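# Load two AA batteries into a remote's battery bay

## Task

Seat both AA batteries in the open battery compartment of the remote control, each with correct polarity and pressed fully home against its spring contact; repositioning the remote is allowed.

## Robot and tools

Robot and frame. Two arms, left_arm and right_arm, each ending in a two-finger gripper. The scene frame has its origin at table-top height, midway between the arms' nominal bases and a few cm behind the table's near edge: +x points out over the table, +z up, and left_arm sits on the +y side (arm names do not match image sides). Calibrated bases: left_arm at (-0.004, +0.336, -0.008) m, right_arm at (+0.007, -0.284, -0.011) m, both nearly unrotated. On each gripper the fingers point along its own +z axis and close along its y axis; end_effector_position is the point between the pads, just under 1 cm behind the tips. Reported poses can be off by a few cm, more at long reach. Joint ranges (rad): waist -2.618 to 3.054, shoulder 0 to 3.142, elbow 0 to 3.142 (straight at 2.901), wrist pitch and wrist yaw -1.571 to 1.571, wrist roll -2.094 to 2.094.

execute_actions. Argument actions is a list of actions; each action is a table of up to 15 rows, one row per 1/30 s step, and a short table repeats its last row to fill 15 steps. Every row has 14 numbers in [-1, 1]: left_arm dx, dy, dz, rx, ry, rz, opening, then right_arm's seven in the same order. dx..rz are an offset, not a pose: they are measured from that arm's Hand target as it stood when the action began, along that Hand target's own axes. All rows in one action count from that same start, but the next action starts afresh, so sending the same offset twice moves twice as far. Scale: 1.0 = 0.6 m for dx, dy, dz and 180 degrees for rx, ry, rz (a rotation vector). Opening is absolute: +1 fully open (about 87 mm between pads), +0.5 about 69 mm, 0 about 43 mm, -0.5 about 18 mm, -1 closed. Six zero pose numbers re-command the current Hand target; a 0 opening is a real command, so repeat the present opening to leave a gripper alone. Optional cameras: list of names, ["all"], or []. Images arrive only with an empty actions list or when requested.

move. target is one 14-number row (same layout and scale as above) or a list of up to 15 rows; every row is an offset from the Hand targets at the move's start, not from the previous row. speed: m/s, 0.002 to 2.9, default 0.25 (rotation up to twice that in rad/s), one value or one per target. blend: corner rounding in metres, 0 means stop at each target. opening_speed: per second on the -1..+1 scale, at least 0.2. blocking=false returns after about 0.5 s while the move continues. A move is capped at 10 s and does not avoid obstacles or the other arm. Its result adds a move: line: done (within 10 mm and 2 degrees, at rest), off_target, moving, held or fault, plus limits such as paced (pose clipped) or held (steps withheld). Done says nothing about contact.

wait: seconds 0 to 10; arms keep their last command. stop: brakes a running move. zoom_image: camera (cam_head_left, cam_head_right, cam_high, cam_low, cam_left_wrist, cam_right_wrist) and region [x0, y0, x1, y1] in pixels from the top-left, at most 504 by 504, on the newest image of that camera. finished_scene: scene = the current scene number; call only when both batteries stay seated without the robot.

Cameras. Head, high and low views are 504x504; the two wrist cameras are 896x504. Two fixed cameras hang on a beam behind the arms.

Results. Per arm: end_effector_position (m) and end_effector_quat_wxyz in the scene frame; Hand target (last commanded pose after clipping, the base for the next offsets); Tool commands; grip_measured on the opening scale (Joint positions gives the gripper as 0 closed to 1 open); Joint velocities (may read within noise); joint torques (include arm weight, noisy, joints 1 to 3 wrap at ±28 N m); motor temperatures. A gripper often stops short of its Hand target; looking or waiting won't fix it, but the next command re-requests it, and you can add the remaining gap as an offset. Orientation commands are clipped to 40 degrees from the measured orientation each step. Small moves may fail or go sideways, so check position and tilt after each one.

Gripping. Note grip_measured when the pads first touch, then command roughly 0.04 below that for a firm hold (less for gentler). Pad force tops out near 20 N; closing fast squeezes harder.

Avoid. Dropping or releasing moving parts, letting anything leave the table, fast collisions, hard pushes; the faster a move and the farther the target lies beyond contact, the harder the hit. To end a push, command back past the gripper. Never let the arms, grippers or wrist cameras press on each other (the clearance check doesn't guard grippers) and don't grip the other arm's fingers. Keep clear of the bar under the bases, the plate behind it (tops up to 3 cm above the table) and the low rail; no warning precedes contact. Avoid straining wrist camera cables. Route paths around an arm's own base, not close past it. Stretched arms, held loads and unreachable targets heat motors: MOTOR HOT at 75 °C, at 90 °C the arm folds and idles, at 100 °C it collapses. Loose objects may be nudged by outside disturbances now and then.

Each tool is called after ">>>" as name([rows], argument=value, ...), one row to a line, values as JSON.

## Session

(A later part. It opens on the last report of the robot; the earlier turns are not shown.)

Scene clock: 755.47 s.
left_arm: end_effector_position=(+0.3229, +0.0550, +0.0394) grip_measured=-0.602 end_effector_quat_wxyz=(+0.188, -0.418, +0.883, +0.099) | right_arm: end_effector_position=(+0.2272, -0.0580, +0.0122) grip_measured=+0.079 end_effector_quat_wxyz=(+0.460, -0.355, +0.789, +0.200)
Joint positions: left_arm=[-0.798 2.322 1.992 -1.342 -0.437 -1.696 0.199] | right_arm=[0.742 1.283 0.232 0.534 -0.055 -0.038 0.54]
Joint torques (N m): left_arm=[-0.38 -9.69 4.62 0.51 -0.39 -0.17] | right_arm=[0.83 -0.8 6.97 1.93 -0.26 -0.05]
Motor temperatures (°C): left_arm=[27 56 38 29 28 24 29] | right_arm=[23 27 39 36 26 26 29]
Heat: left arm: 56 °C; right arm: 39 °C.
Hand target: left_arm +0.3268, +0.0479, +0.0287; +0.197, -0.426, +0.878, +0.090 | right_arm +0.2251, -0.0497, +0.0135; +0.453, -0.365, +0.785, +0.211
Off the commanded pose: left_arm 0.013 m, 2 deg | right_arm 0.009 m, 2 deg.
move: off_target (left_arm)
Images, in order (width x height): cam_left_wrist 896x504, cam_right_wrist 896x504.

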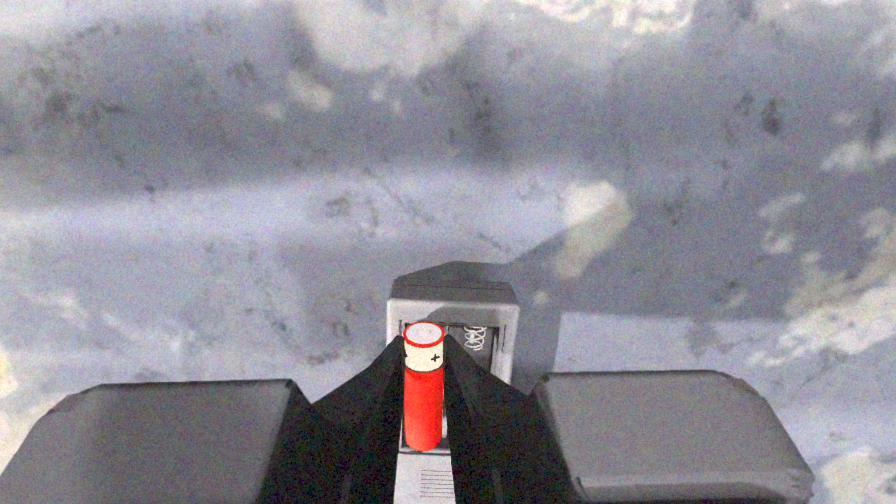

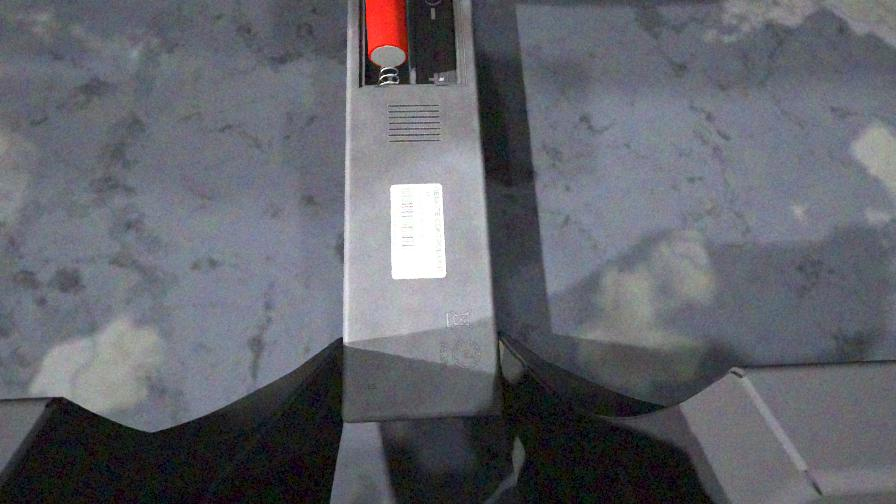

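>>> move([
  [-0.0228,0.001,-0.0261,0,-0.0639,0,-0.64,0,0,0,0,0,0,-0.02],
  [-0.012,0.001,-0.0029,0,-0.0639,0,-0.64,0,0,0,0,0,0,-0.02],
], speed=[0.08,0.05], cameras=["cam_left_wrist","cam_right_wrist"])

>>> zoom_image(camera="cam_right_wrist", region=[320, 0, 540, 124])

>>> zoom_image(camera="cam_left_wrist", region=[360, 220, 540, 380])

Scene clock: 825.57 s.
left_arm: end_effector_position=(+0.3229, +0.0542, +0.0419) grip_measured=-0.604 end_effector_quat_wxyz=(+0.268, -0.406, +0.863, +0.136) | right_arm: end_effector_position=(+0.2272, -0.0580, +0.0122) grip_measured=+0.079 end_effector_quat_wxyz=(+0.460, -0.355, +0.789, +0.200)
Joint positions: left_arm=[-0.869 2.376 2.053 -1.425 -0.605 -1.793 0.198] | right_arm=[0.742 1.283 0.232 0.534 -0.055 -0.038 0.54]
Joint torques (N m): left_arm=[-0.35 -9.84 4.77 0.28 -0.7 -0.18] | right_arm=[0.83 -0.77 6.97 1.92 -0.27 -0.05]
Motor temperatures (°C): left_arm=[27 58 37 29 28 24 29] | right_arm=[23 27 40 36 26 26 29]
Heat: left arm: 58 °C; right arm: 40 °C.
Hand target: left_arm +0.3299, +0.0528, +0.0333; +0.284, -0.415, +0.854, +0.132 | right_arm +0.2251, -0.0497, +0.0135; +0.453, -0.365, +0.785, +0.211
Off the commanded pose: left_arm 0.011 m, 2 deg | right_arm 0.009 m, 2 deg.
move: off_target (left_arm)
Images, in order (width x height): cam_left_wrist 896x504, cam_right_wrist 896x504.

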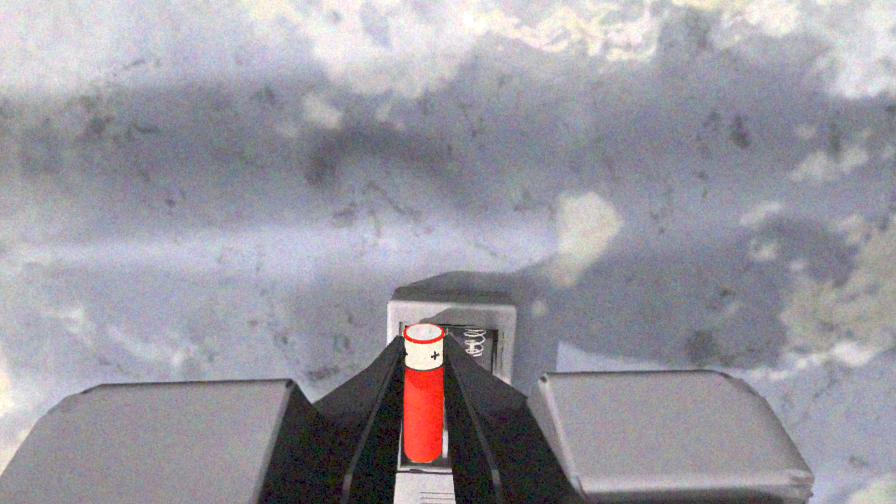

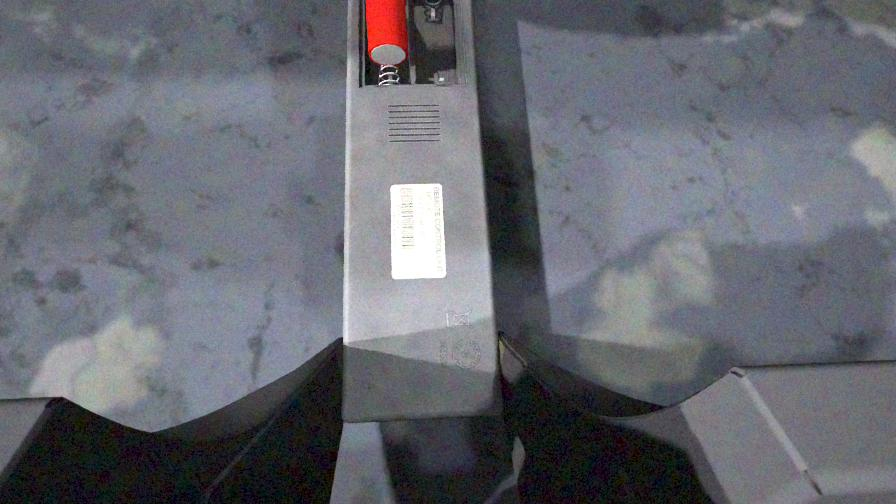

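Scaled by 2.291 from the camera's 896x504 image, which has a finer 1280x720 frame.

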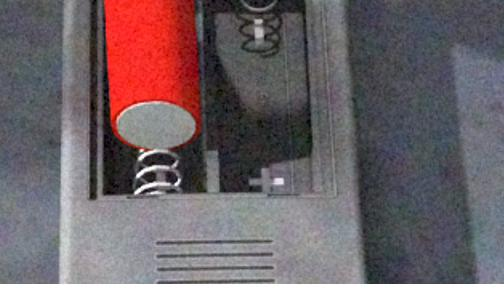

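Scaled by 2.800 from the camera's 896x504 image, which has a finer 1280x720 frame.

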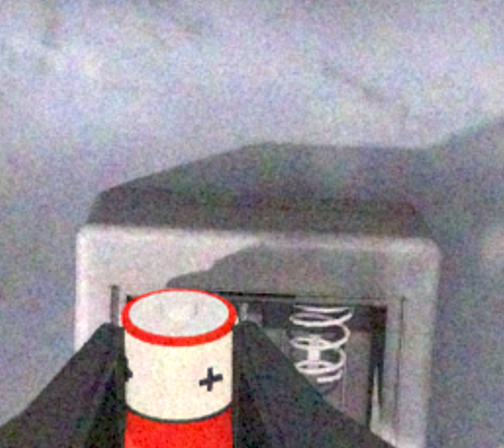

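>>> move(target=[-0.0235,-0.0003,-0.0185,0,0,0,-0.64,0,0,0,0,0,0,-0.02], speed=0.08, cameras=["cam_left_wrist","cam_right_wrist"])

>>> zoom_image(camera="cam_left_wrist", region=[360, 220, 540, 380])

>>> zoom_image(camera="cam_right_wrist", region=[320, 0, 540, 124])

Scene clock: 870.20 s.
left_arm: end_effector_position=(+0.3224, +0.0547, +0.0420) grip_measured=-0.604 end_effector_quat_wxyz=(+0.267, -0.406, +0.863, +0.137) | right_arm: end_effector_position=(+0.2272, -0.0580, +0.0122) grip_measured=+0.079 end_effector_quat_wxyz=(+0.460, -0.355, +0.789, +0.200)
Joint positions: left_arm=[-0.869 2.376 2.053 -1.428 -0.605 -1.793 0.198] | right_arm=[0.742 1.283 0.232 0.534 -0.055 -0.038 0.54]
Joint torques (N m): left_arm=[0.44 -10.96 9.48 -0.07 -0.71 -0.06] | right_arm=[0.84 -0.83 6.98 1.92 -0.27 -0.05]
Heat: left arm: 54 °C; right arm: 40 °C.
Hand target: left_arm +0.3329, +0.0565, +0.0507; +0.284, -0.415, +0.854, +0.132 | right_arm +0.2251, -0.0497, +0.0135; +0.453, -0.365, +0.785, +0.211
Off the commanded pose: left_arm 0.014 m, 3 deg | right_arm 0.009 m, 2 deg.
move: off_target (left_arm)
Images, in order (width x height): cam_left_wrist 896x504, cam_right_wrist 896x504.

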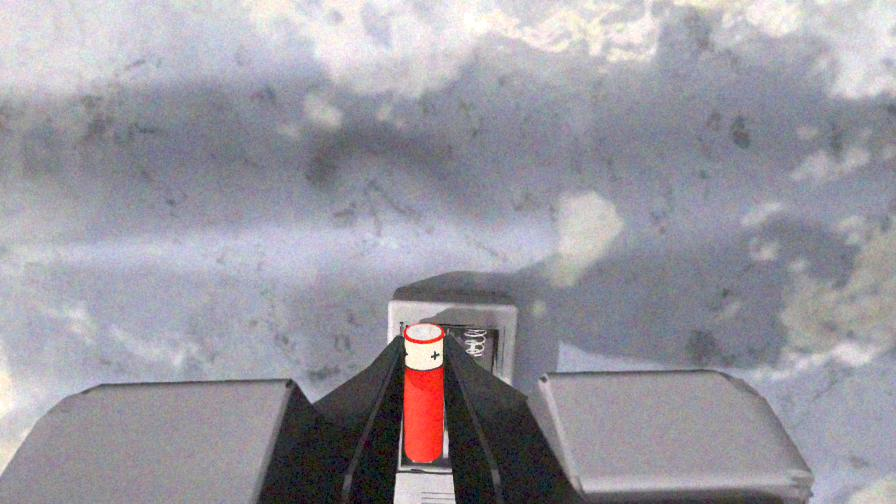

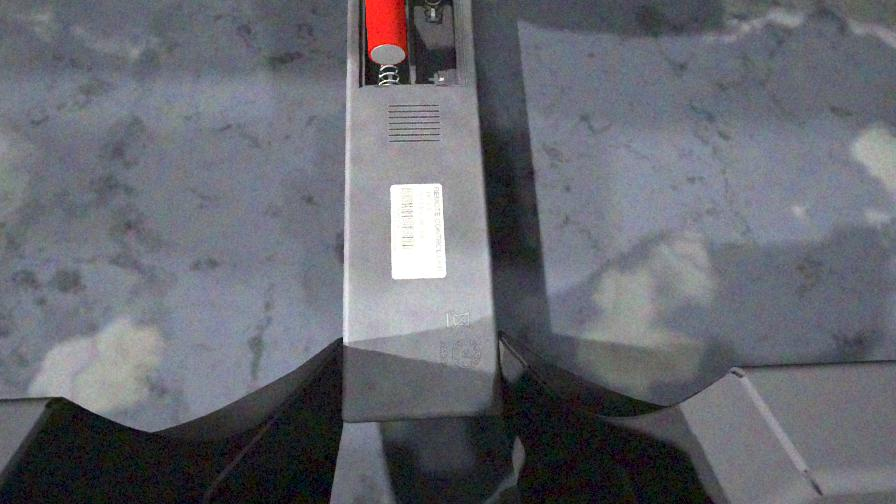

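Scaled by 2.800 from the camera's 896x504 image, which has a finer 1280x720 frame.

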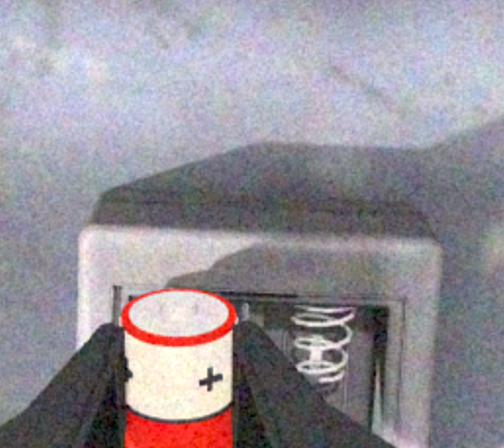

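Scaled by 2.291 from the camera's 896x504 image, which has a finer 1280x720 frame.

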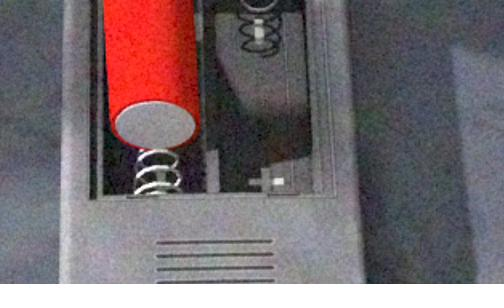

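>>> move(target=[-0.0155,0,-0.0332,0,0,0,-0.64,0,0,0,0,0,0,-0.02], speed=0.08, cameras=["cam_left_wrist","cam_right_wrist"])

>>> zoom_image(camera="cam_left_wrist", region=[360, 220, 540, 380])

>>> zoom_image(camera="cam_right_wrist", region=[320, 0, 540, 124])

Scene clock: 877.53 s.
left_arm: end_effector_position=(+0.3237, +0.0590, +0.0636) grip_measured=-0.604 end_effector_quat_wxyz=(+0.266, -0.407, +0.862, +0.144) | right_arm: end_effector_position=(+0.2272, -0.0580, +0.0122) grip_measured=+0.079 end_effector_quat_wxyz=(+0.460, -0.355, +0.789, +0.200)
Joint positions: left_arm=[-0.861 2.38 2.145 -1.528 -0.607 -1.793 0.198] | right_arm=[0.742 1.283 0.232 0.534 -0.055 -0.038 0.54]
Joint torques (N m): left_arm=[-0.38 -10.66 10.33 -0.09 -0.68 -0.17] | right_arm=[0.85 -0.79 6.98 1.92 -0.26 -0.05]
Heat: left arm: 54 °C; right arm: 40 °C.
Hand target: left_arm +0.3300, +0.0532, +0.0722; +0.284, -0.415, +0.854, +0.132 | right_arm +0.2251, -0.0497, +0.0135; +0.453, -0.365, +0.785, +0.211
Off the commanded pose: left_arm 0.012 m, 3 deg | right_arm 0.009 m, 2 deg.
move: off_target (left_arm)
Images, in order (width x height): cam_left_wrist 896x504, cam_right_wrist 896x504.

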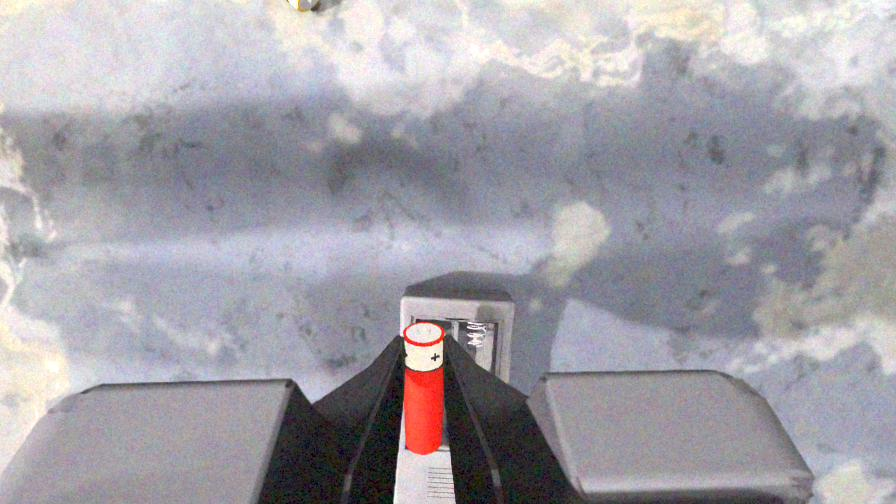

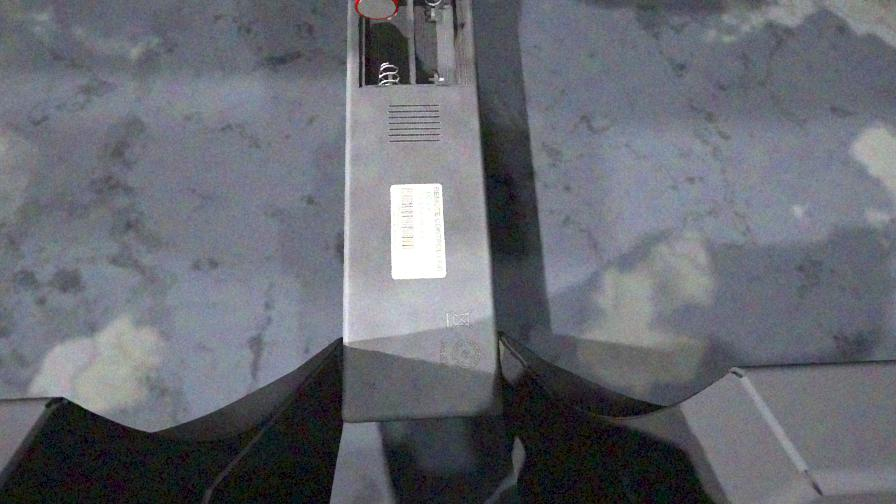

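Scaled by 2.800 from the camera's 896x504 image, which has a finer 1280x720 frame.

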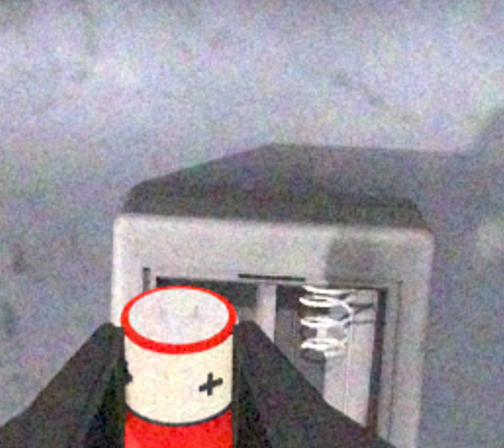

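Scaled by 2.291 from the camera's 896x504 image, which has a finer 1280x720 frame.

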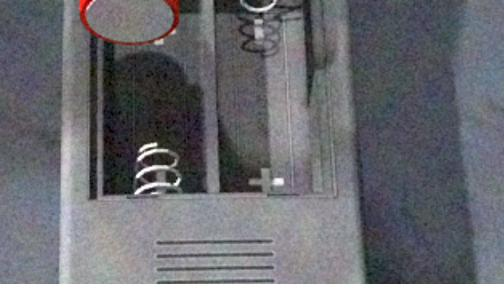

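>>> move(target=[0.0290,-0.0022,0.0532,0,0,0,-0.64,0,0,0,0,0,0,-0.02], speed=0.06, cameras=["cam_left_wrist","cam_right_wrist"])

>>> zoom_image(camera="cam_left_wrist", region=[360, 220, 540, 380])

>>> zoom_image(camera="cam_right_wrist", region=[320, 0, 540, 124])

Scene clock: 913.50 s.
left_arm: end_effector_position=(+0.3260, +0.0556, +0.0416) grip_measured=-0.604 end_effector_quat_wxyz=(+0.271, -0.408, +0.861, +0.137) | right_arm: end_effector_position=(+0.2272, -0.0580, +0.0122) grip_measured=+0.079 end_effector_quat_wxyz=(+0.460, -0.355, +0.789, +0.200)
Joint positions: left_arm=[-0.864 2.382 2.061 -1.426 -0.613 -1.793 0.198] | right_arm=[0.742 1.283 0.232 0.534 -0.055 -0.038 0.54]
Joint torques (N m): left_arm=[0.47 -10.51 5 0.28 -0.65 -0.05] | right_arm=[0.81 -0.8 6.95 1.91 -0.26 -0.05]
Motor temperatures (°C): left_arm=[27 55 41 29 29 24 29] | right_arm=[23 27 40 36 26 26 29]
Heat: left arm: 55 °C; right arm: 40 °C.
Hand target: left_arm +0.3344, +0.0561, +0.0362; +0.284, -0.415, +0.854, +0.132 | right_arm +0.2251, -0.0497, +0.0135; +0.453, -0.365, +0.785, +0.211
Off the commanded pose: left_arm 0.010 m, 2 deg | right_arm 0.009 m, 2 deg.
move: done
Images, in order (width x height): cam_left_wrist 896x504, cam_right_wrist 896x504.

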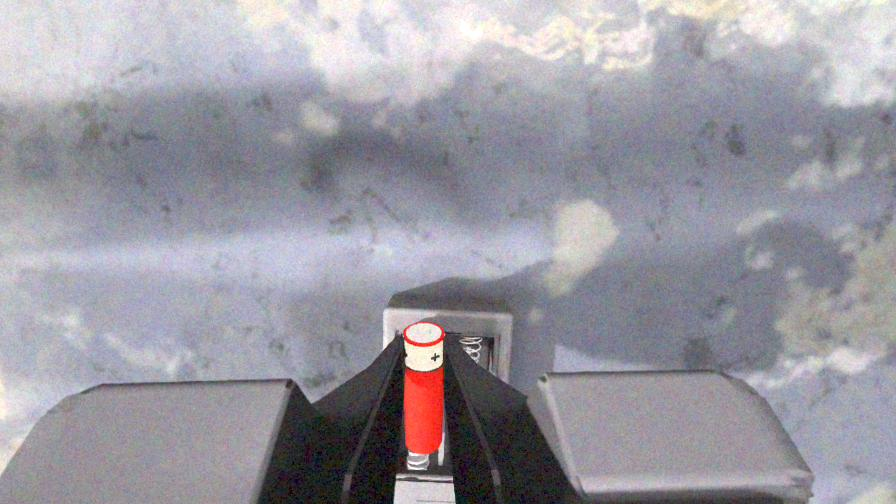

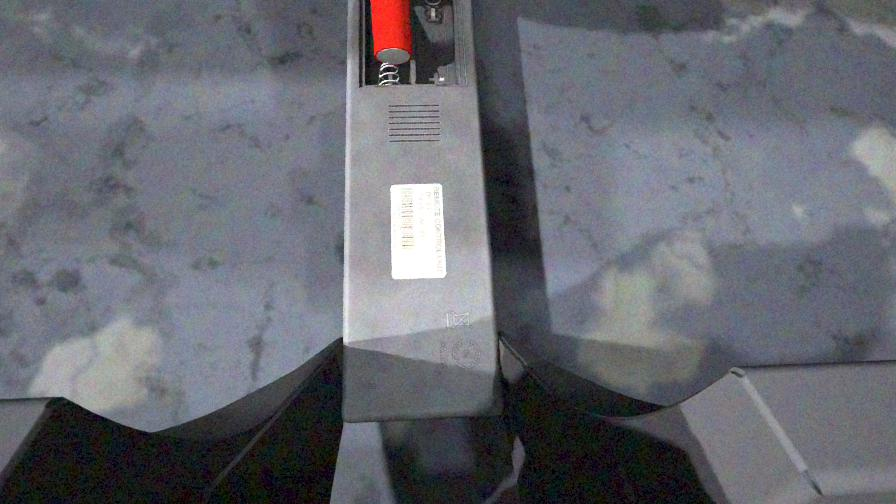

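Scaled by 2.800 from the camera's 896x504 image, which has a finer 1280x720 frame.

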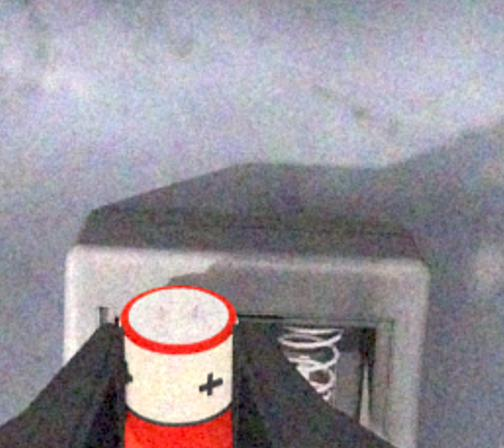

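Scaled by 2.291 from the camera's 896x504 image, which has a finer 1280x720 frame.

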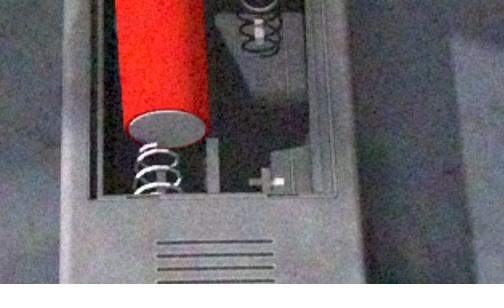

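>>> move(target=[0.0040,0.0045,0.0095,0,0,0,-0.64,0,0,0,0,0,0,-0.02], speed=0.06, cameras=["cam_left_wrist","cam_right_wrist"])

>>> zoom_image(camera="cam_left_wrist", region=[360, 220, 540, 380])

>>> zoom_image(camera="cam_right_wrist", region=[320, 0, 540, 124])

Scene clock: 937.93 s.
left_arm: end_effector_position=(+0.3259, +0.0560, +0.0401) grip_measured=-0.604 end_effector_quat_wxyz=(+0.276, -0.407, +0.860, +0.134) | right_arm: end_effector_position=(+0.2272, -0.0580, +0.0122) grip_measured=+0.079 end_effector_quat_wxyz=(+0.460, -0.355, +0.789, +0.200)
Joint positions: left_arm=[-0.867 2.369 2.032 -1.402 -0.622 -1.793 0.198] | right_arm=[0.742 1.283 0.232 0.534 -0.055 -0.038 0.54]
Joint torques (N m): left_arm=[0.65 -10.58 3.45 0.39 -0.55 -0.01] | right_arm=[0.85 -0.83 6.99 1.92 -0.26 -0.05]
Motor temperatures (°C): left_arm=[27 56 40 29 29 24 29] | right_arm=[23 27 40 36 26 26 29]
Heat: left arm: 56 °C; right arm: 40 °C.
Hand target: left_arm +0.3332, +0.0589, +0.0302; +0.284, -0.415, +0.854, +0.132 | right_arm +0.2251, -0.0497, +0.0135; +0.453, -0.365, +0.785, +0.211
Off the commanded pose: left_arm 0.013 m, 2 deg | right_arm 0.009 m, 2 deg.
move: off_target (left_arm)
Images, in order (width x height): cam_left_wrist 896x504, cam_right_wrist 896x504.

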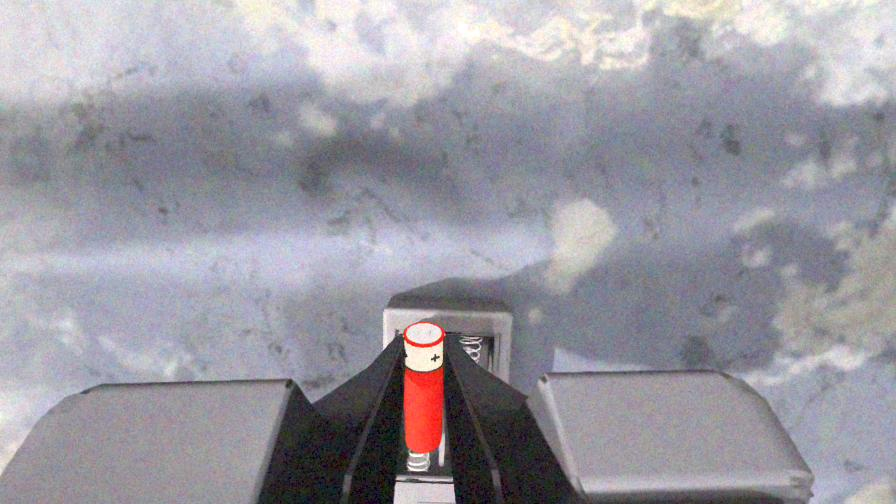

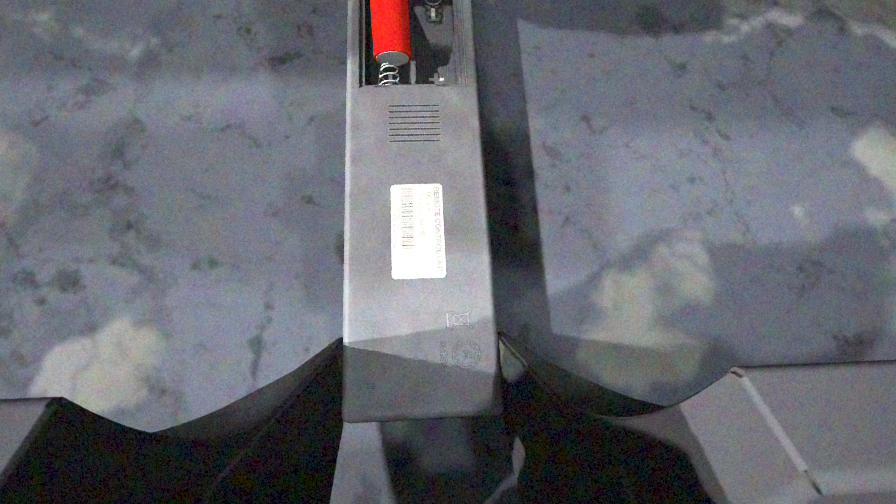

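Scaled by 2.800 from the camera's 896x504 image, which has a finer 1280x720 frame.

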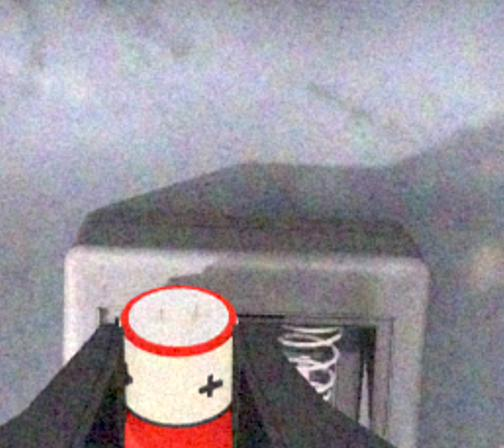

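Scaled by 2.291 from the camera's 896x504 image, which has a finer 1280x720 frame.

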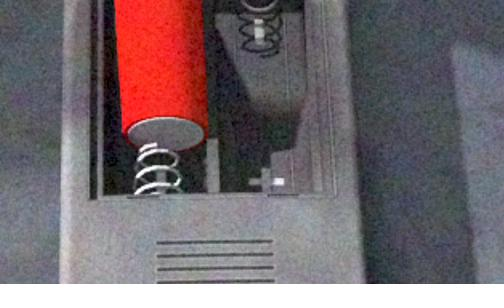

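>>> move(target=[0.0229,0.0059,-0.0107,0,0,0,-0.64,0,0,0,0,0,0,-0.02], speed=0.06, cameras=["cam_left_wrist","cam_right_wrist"])

>>> zoom_image(camera="cam_left_wrist", region=[360, 220, 540, 380])

>>> zoom_image(camera="cam_right_wrist", region=[320, 0, 540, 124])

Scene clock: 959.90 s.
left_arm: end_effector_position=(+0.3245, +0.0547, +0.0397) grip_measured=-0.604 end_effector_quat_wxyz=(+0.291, -0.404, +0.856, +0.136) | right_arm: end_effector_position=(+0.2272, -0.0580, +0.0122) grip_measured=+0.079 end_effector_quat_wxyz=(+0.460, -0.355, +0.789, +0.200)
Joint positions: left_arm=[-0.883 2.371 2.024 -1.402 -0.65 -1.813 0.198] | right_arm=[0.742 1.283 0.232 0.534 -0.055 -0.038 0.54]
Joint torques (N m): left_arm=[-0.35 -9.85 4.21 0.2 -0.17 -0.23] | right_arm=[0.85 -0.79 6.98 1.92 -0.26 -0.04]
Motor temperatures (°C): left_arm=[27 57 38 29 29 24 29] | right_arm=[23 27 40 36 26 26 29]
Heat: left arm: 57 °C; right arm: 40 °C.
Hand target: left_arm +0.3213, +0.0494, +0.0271; +0.284, -0.415, +0.854, +0.132 | right_arm +0.2251, -0.0497, +0.0135; +0.453, -0.365, +0.785, +0.211
Off the commanded pose: left_arm 0.014 m, 2 deg | right_arm 0.009 m, 2 deg.
move: off_target (left_arm)
Images, in order (width x height): cam_left_wrist 896x504, cam_right_wrist 896x504.

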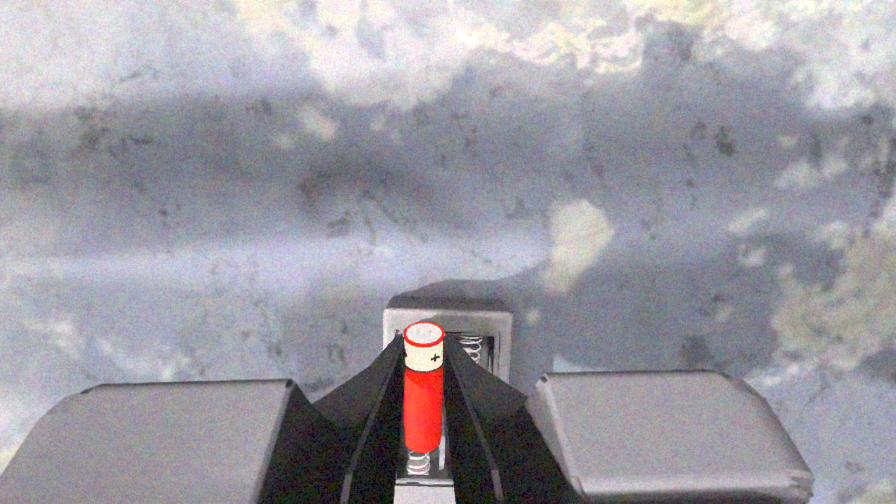

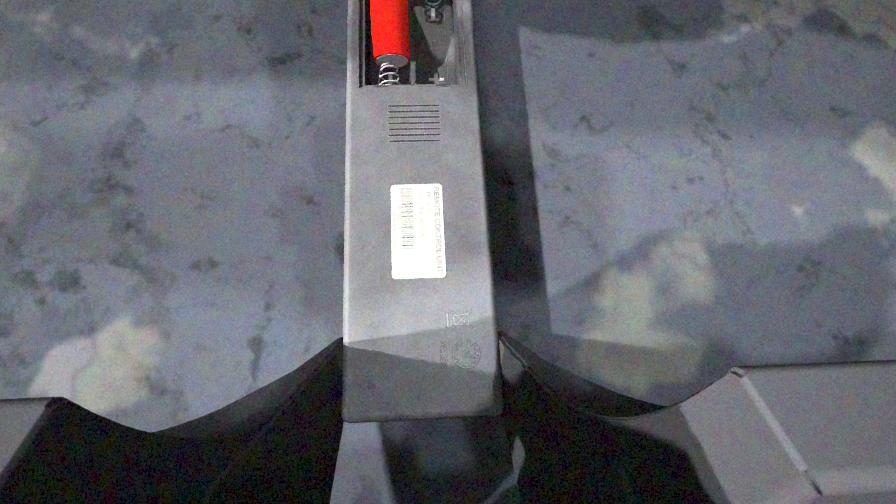

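Scaled by 2.800 from the camera's 896x504 image, which has a finer 1280x720 frame.

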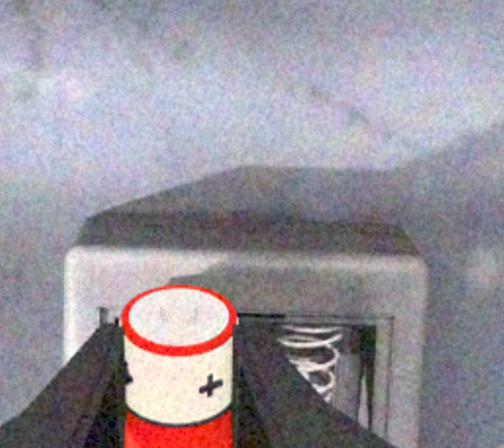

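Scaled by 2.291 from the camera's 896x504 image, which has a finer 1280x720 frame.

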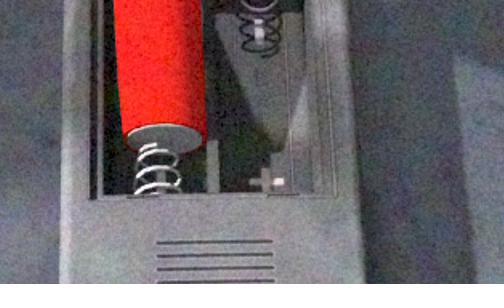

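>>> move(target=[0.0190,0.0030,-0.0080,0,0,0,-0.64,0,0,0,0,0,0,-0.02], speed=0.06, cameras=["cam_left_wrist","cam_right_wrist"])

>>> zoom_image(camera="cam_left_wrist", region=[360, 220, 540, 380])

>>> zoom_image(camera="cam_right_wrist", region=[320, 0, 540, 124])

Scene clock: 969.50 s.
left_arm: end_effector_position=(+0.3221, +0.0527, +0.0399) grip_measured=-0.604 end_effector_quat_wxyz=(+0.300, -0.408, +0.852, +0.137) | right_arm: end_effector_position=(+0.2272, -0.0580, +0.0122) grip_measured=+0.079 end_effector_quat_wxyz=(+0.460, -0.355, +0.789, +0.200)
Joint positions: left_arm=[-0.897 2.374 2.024 -1.411 -0.665 -1.843 0.198] | right_arm=[0.742 1.283 0.232 0.534 -0.055 -0.038 0.54]
Joint torques (N m): left_arm=[-1.25 -9.16 4.98 0.12 -0.04 -0.23] | right_arm=[0.85 -0.77 6.98 1.92 -0.27 -0.05]
Motor temperatures (°C): left_arm=[27 57 38 29 29 24 29] | right_arm=[23 27 40 36 26 26 29]
Heat: left arm: 57 °C; right arm: 40 °C.
Hand target: left_arm +0.3124, +0.0411, +0.0242; +0.284, -0.415, +0.854, +0.132 | right_arm +0.2251, -0.0497, +0.0135; +0.453, -0.365, +0.785, +0.211
Off the commanded pose: left_arm 0.022 m, 2 deg | right_arm 0.009 m, 2 deg.
move: off_target (left_arm)
Images, in order (width x height): cam_left_wrist 896x504, cam_right_wrist 896x504.

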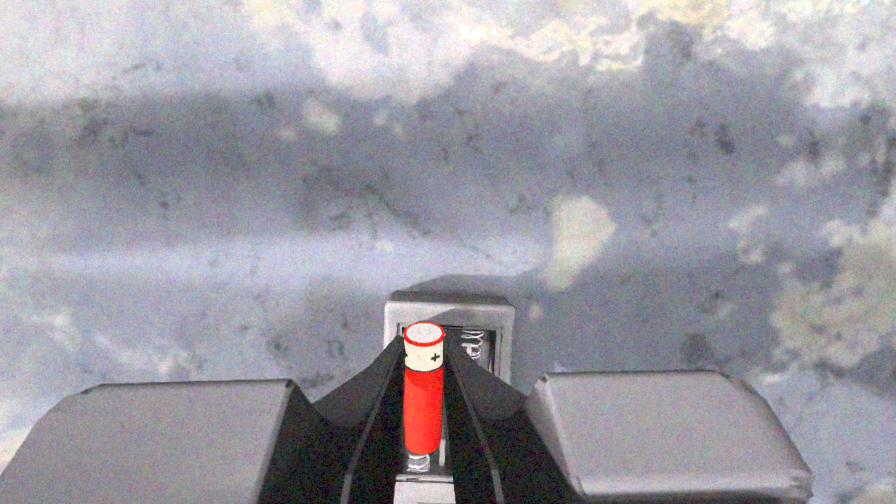

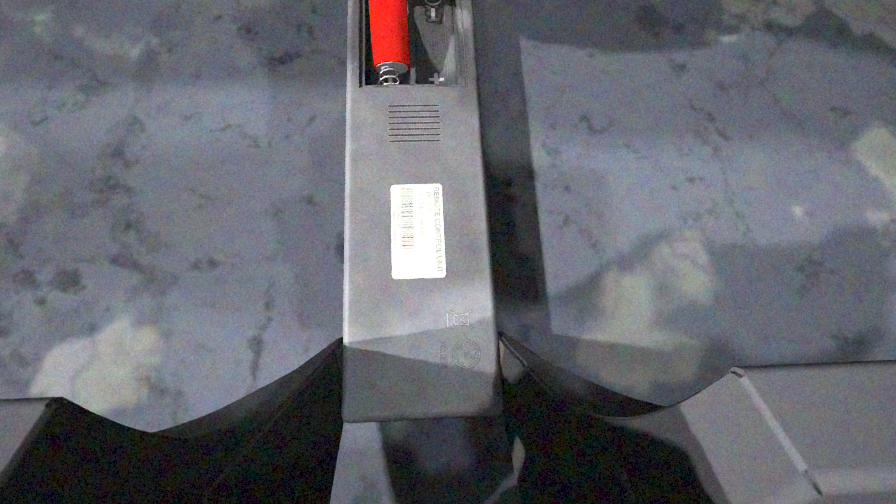

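Scaled by 2.800 from the camera's 896x504 image, which has a finer 1280x720 frame.

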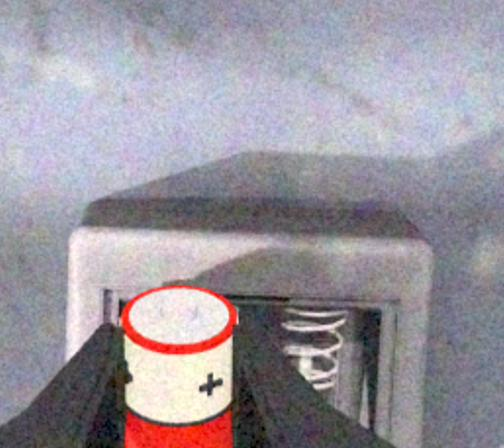

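Scaled by 2.291 from the camera's 896x504 image, which has a finer 1280x720 frame.

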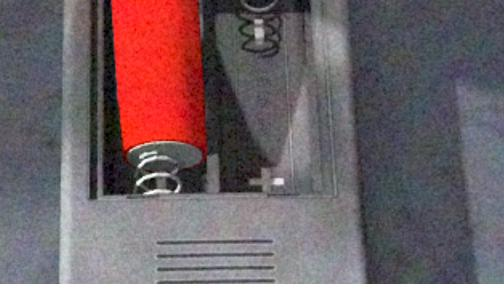

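>>> move(target=[0.0281,0.0012,-0.0125,0,0.06,0,-0.64,0,0,0,0,0,0,-0.02], speed=0.06, cameras=["cam_left_wrist","cam_right_wrist"])

>>> zoom_image(camera="cam_left_wrist", region=[360, 220, 540, 380])

>>> zoom_image(camera="cam_right_wrist", region=[320, 0, 540, 124])

Scene clock: 987.13 s.
left_arm: end_effector_position=(+0.3196, +0.0519, +0.0374) grip_measured=-0.604 end_effector_quat_wxyz=(+0.263, -0.421, +0.859, +0.124) | right_arm: end_effector_position=(+0.2272, -0.0580, +0.0122) grip_measured=+0.079 end_effector_quat_wxyz=(+0.460, -0.355, +0.789, +0.200)
Joint positions: left_arm=[-0.872 2.353 2.001 -1.382 -0.589 -1.82 0.198] | right_arm=[0.742 1.283 0.232 0.534 -0.055 -0.038 0.54]
Joint torques (N m): left_arm=[-0.9 -10.78 3.69 0.5 1.1 0.13] | right_arm=[0.84 -0.83 7.01 1.91 -0.26 -0.04]
Motor temperatures (°C): left_arm=[27 56 38 29 29 24 29] | right_arm=[23 27 40 36 26 26 29]
Heat: left arm: 56 °C; right arm: 40 °C.
Hand target: left_arm +0.3007, +0.0274, +0.0201; +0.203, -0.426, +0.877, +0.093 | right_arm +0.2251, -0.0497, +0.0135; +0.453, -0.365, +0.785, +0.211
Off the commanded pose: left_arm 0.035 m, 8 deg | right_arm 0.009 m, 2 deg.
move: off_target (left_arm)
Images, in order (width x height): cam_left_wrist 896x504, cam_right_wrist 896x504.

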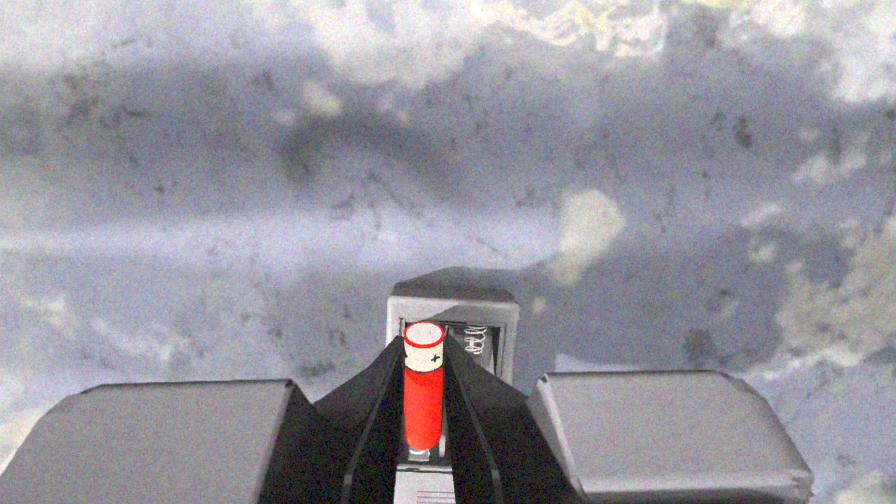

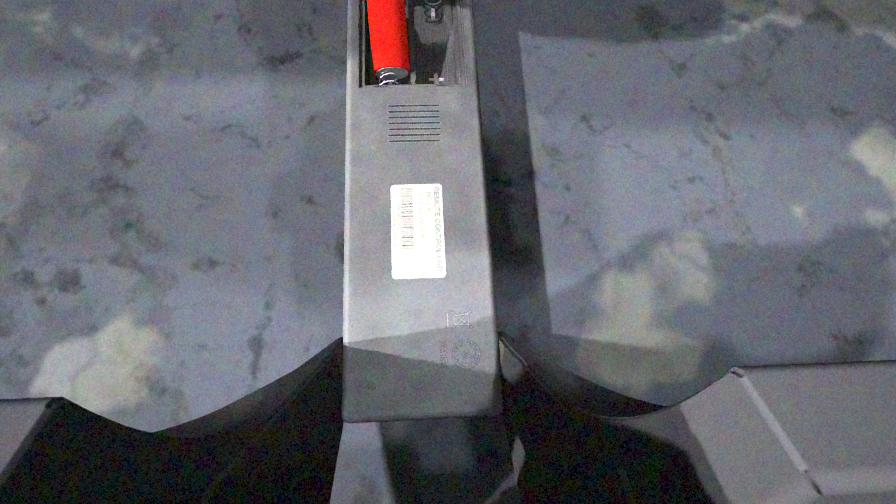

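Scaled by 2.800 from the camera's 896x504 image, which has a finer 1280x720 frame.

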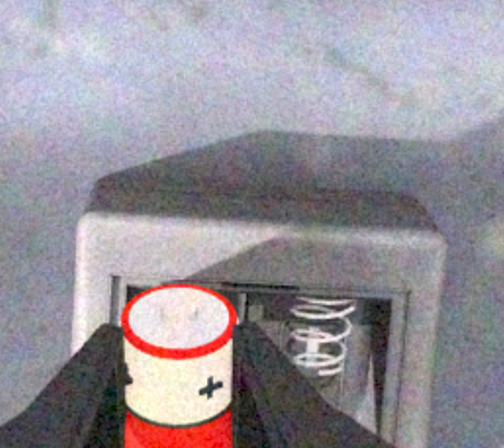

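Scaled by 2.291 from the camera's 896x504 image, which has a finer 1280x720 frame.

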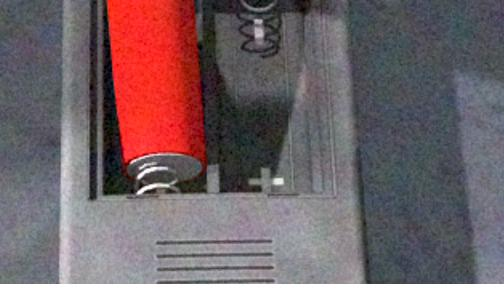

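>>> move(target=[0.0170,0.0010,-0.0020,0,0.055,0,-0.64,0,0,0,0,0,0,-0.02], speed=0.06, cameras=["cam_left_wrist","cam_right_wrist"])

>>> zoom_image(camera="cam_left_wrist", region=[360, 220, 540, 380])

>>> zoom_image(camera="cam_right_wrist", region=[320, 0, 540, 124])

Scene clock: 1003.13 s.
left_arm: end_effector_position=(+0.3196, +0.0521, +0.0365) grip_measured=-0.603 end_effector_quat_wxyz=(+0.202, -0.434, +0.873, +0.091) | right_arm: end_effector_position=(+0.2272, -0.0580, +0.0122) grip_measured=+0.079 end_effector_quat_wxyz=(+0.460, -0.355, +0.789, +0.200)
Joint positions: left_arm=[-0.817 2.3 1.941 -1.307 -0.455 -1.753 0.198] | right_arm=[0.742 1.283 0.232 0.534 -0.055 -0.038 0.54]
Joint torques (N m): left_arm=[-1.58 -9.73 3.43 0.6 1.47 0.1] | right_arm=[0.81 -0.8 6.98 1.92 -0.27 -0.04]
Motor temperatures (°C): left_arm=[27 57 38 29 29 24 29] | right_arm=[23 27 40 36 26 26 29]
Heat: left arm: 57 °C; right arm: 40 °C.
Hand target: left_arm +0.2942, +0.0201, +0.0168; +0.126, -0.432, +0.891, +0.055 | right_arm +0.2251, -0.0497, +0.0135; +0.453, -0.365, +0.785, +0.211
Off the commanded pose: left_arm 0.045 m, 10 deg | right_arm 0.009 m, 2 deg.
move: off_target (left_arm)
Images, in order (width x height): cam_left_wrist 896x504, cam_right_wrist 896x504.

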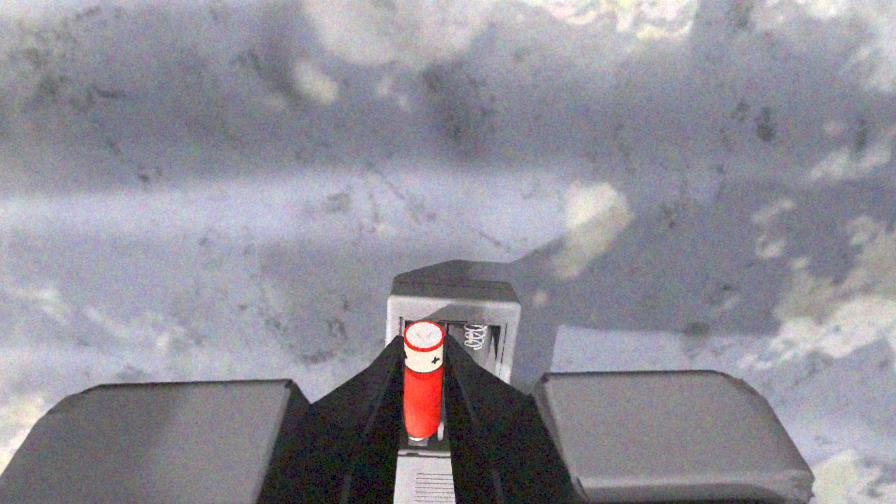

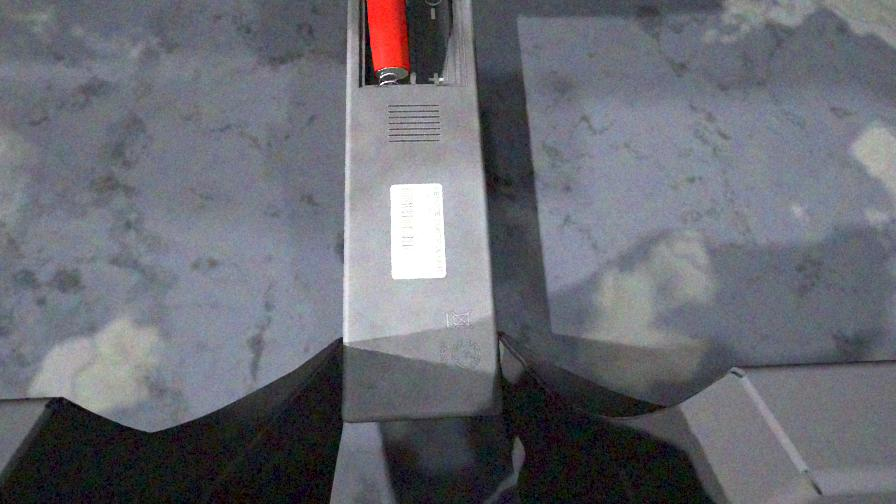

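Scaled by 2.800 from the camera's 896x504 image, which has a finer 1280x720 frame.

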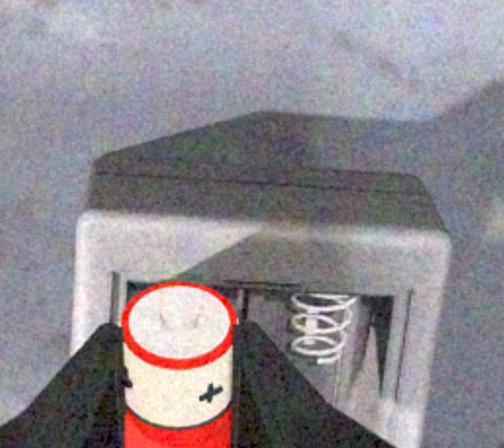

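Scaled by 2.291 from the camera's 896x504 image, which has a finer 1280x720 frame.

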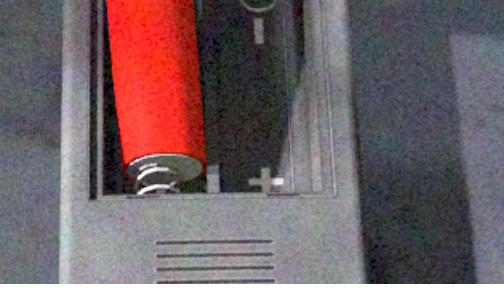

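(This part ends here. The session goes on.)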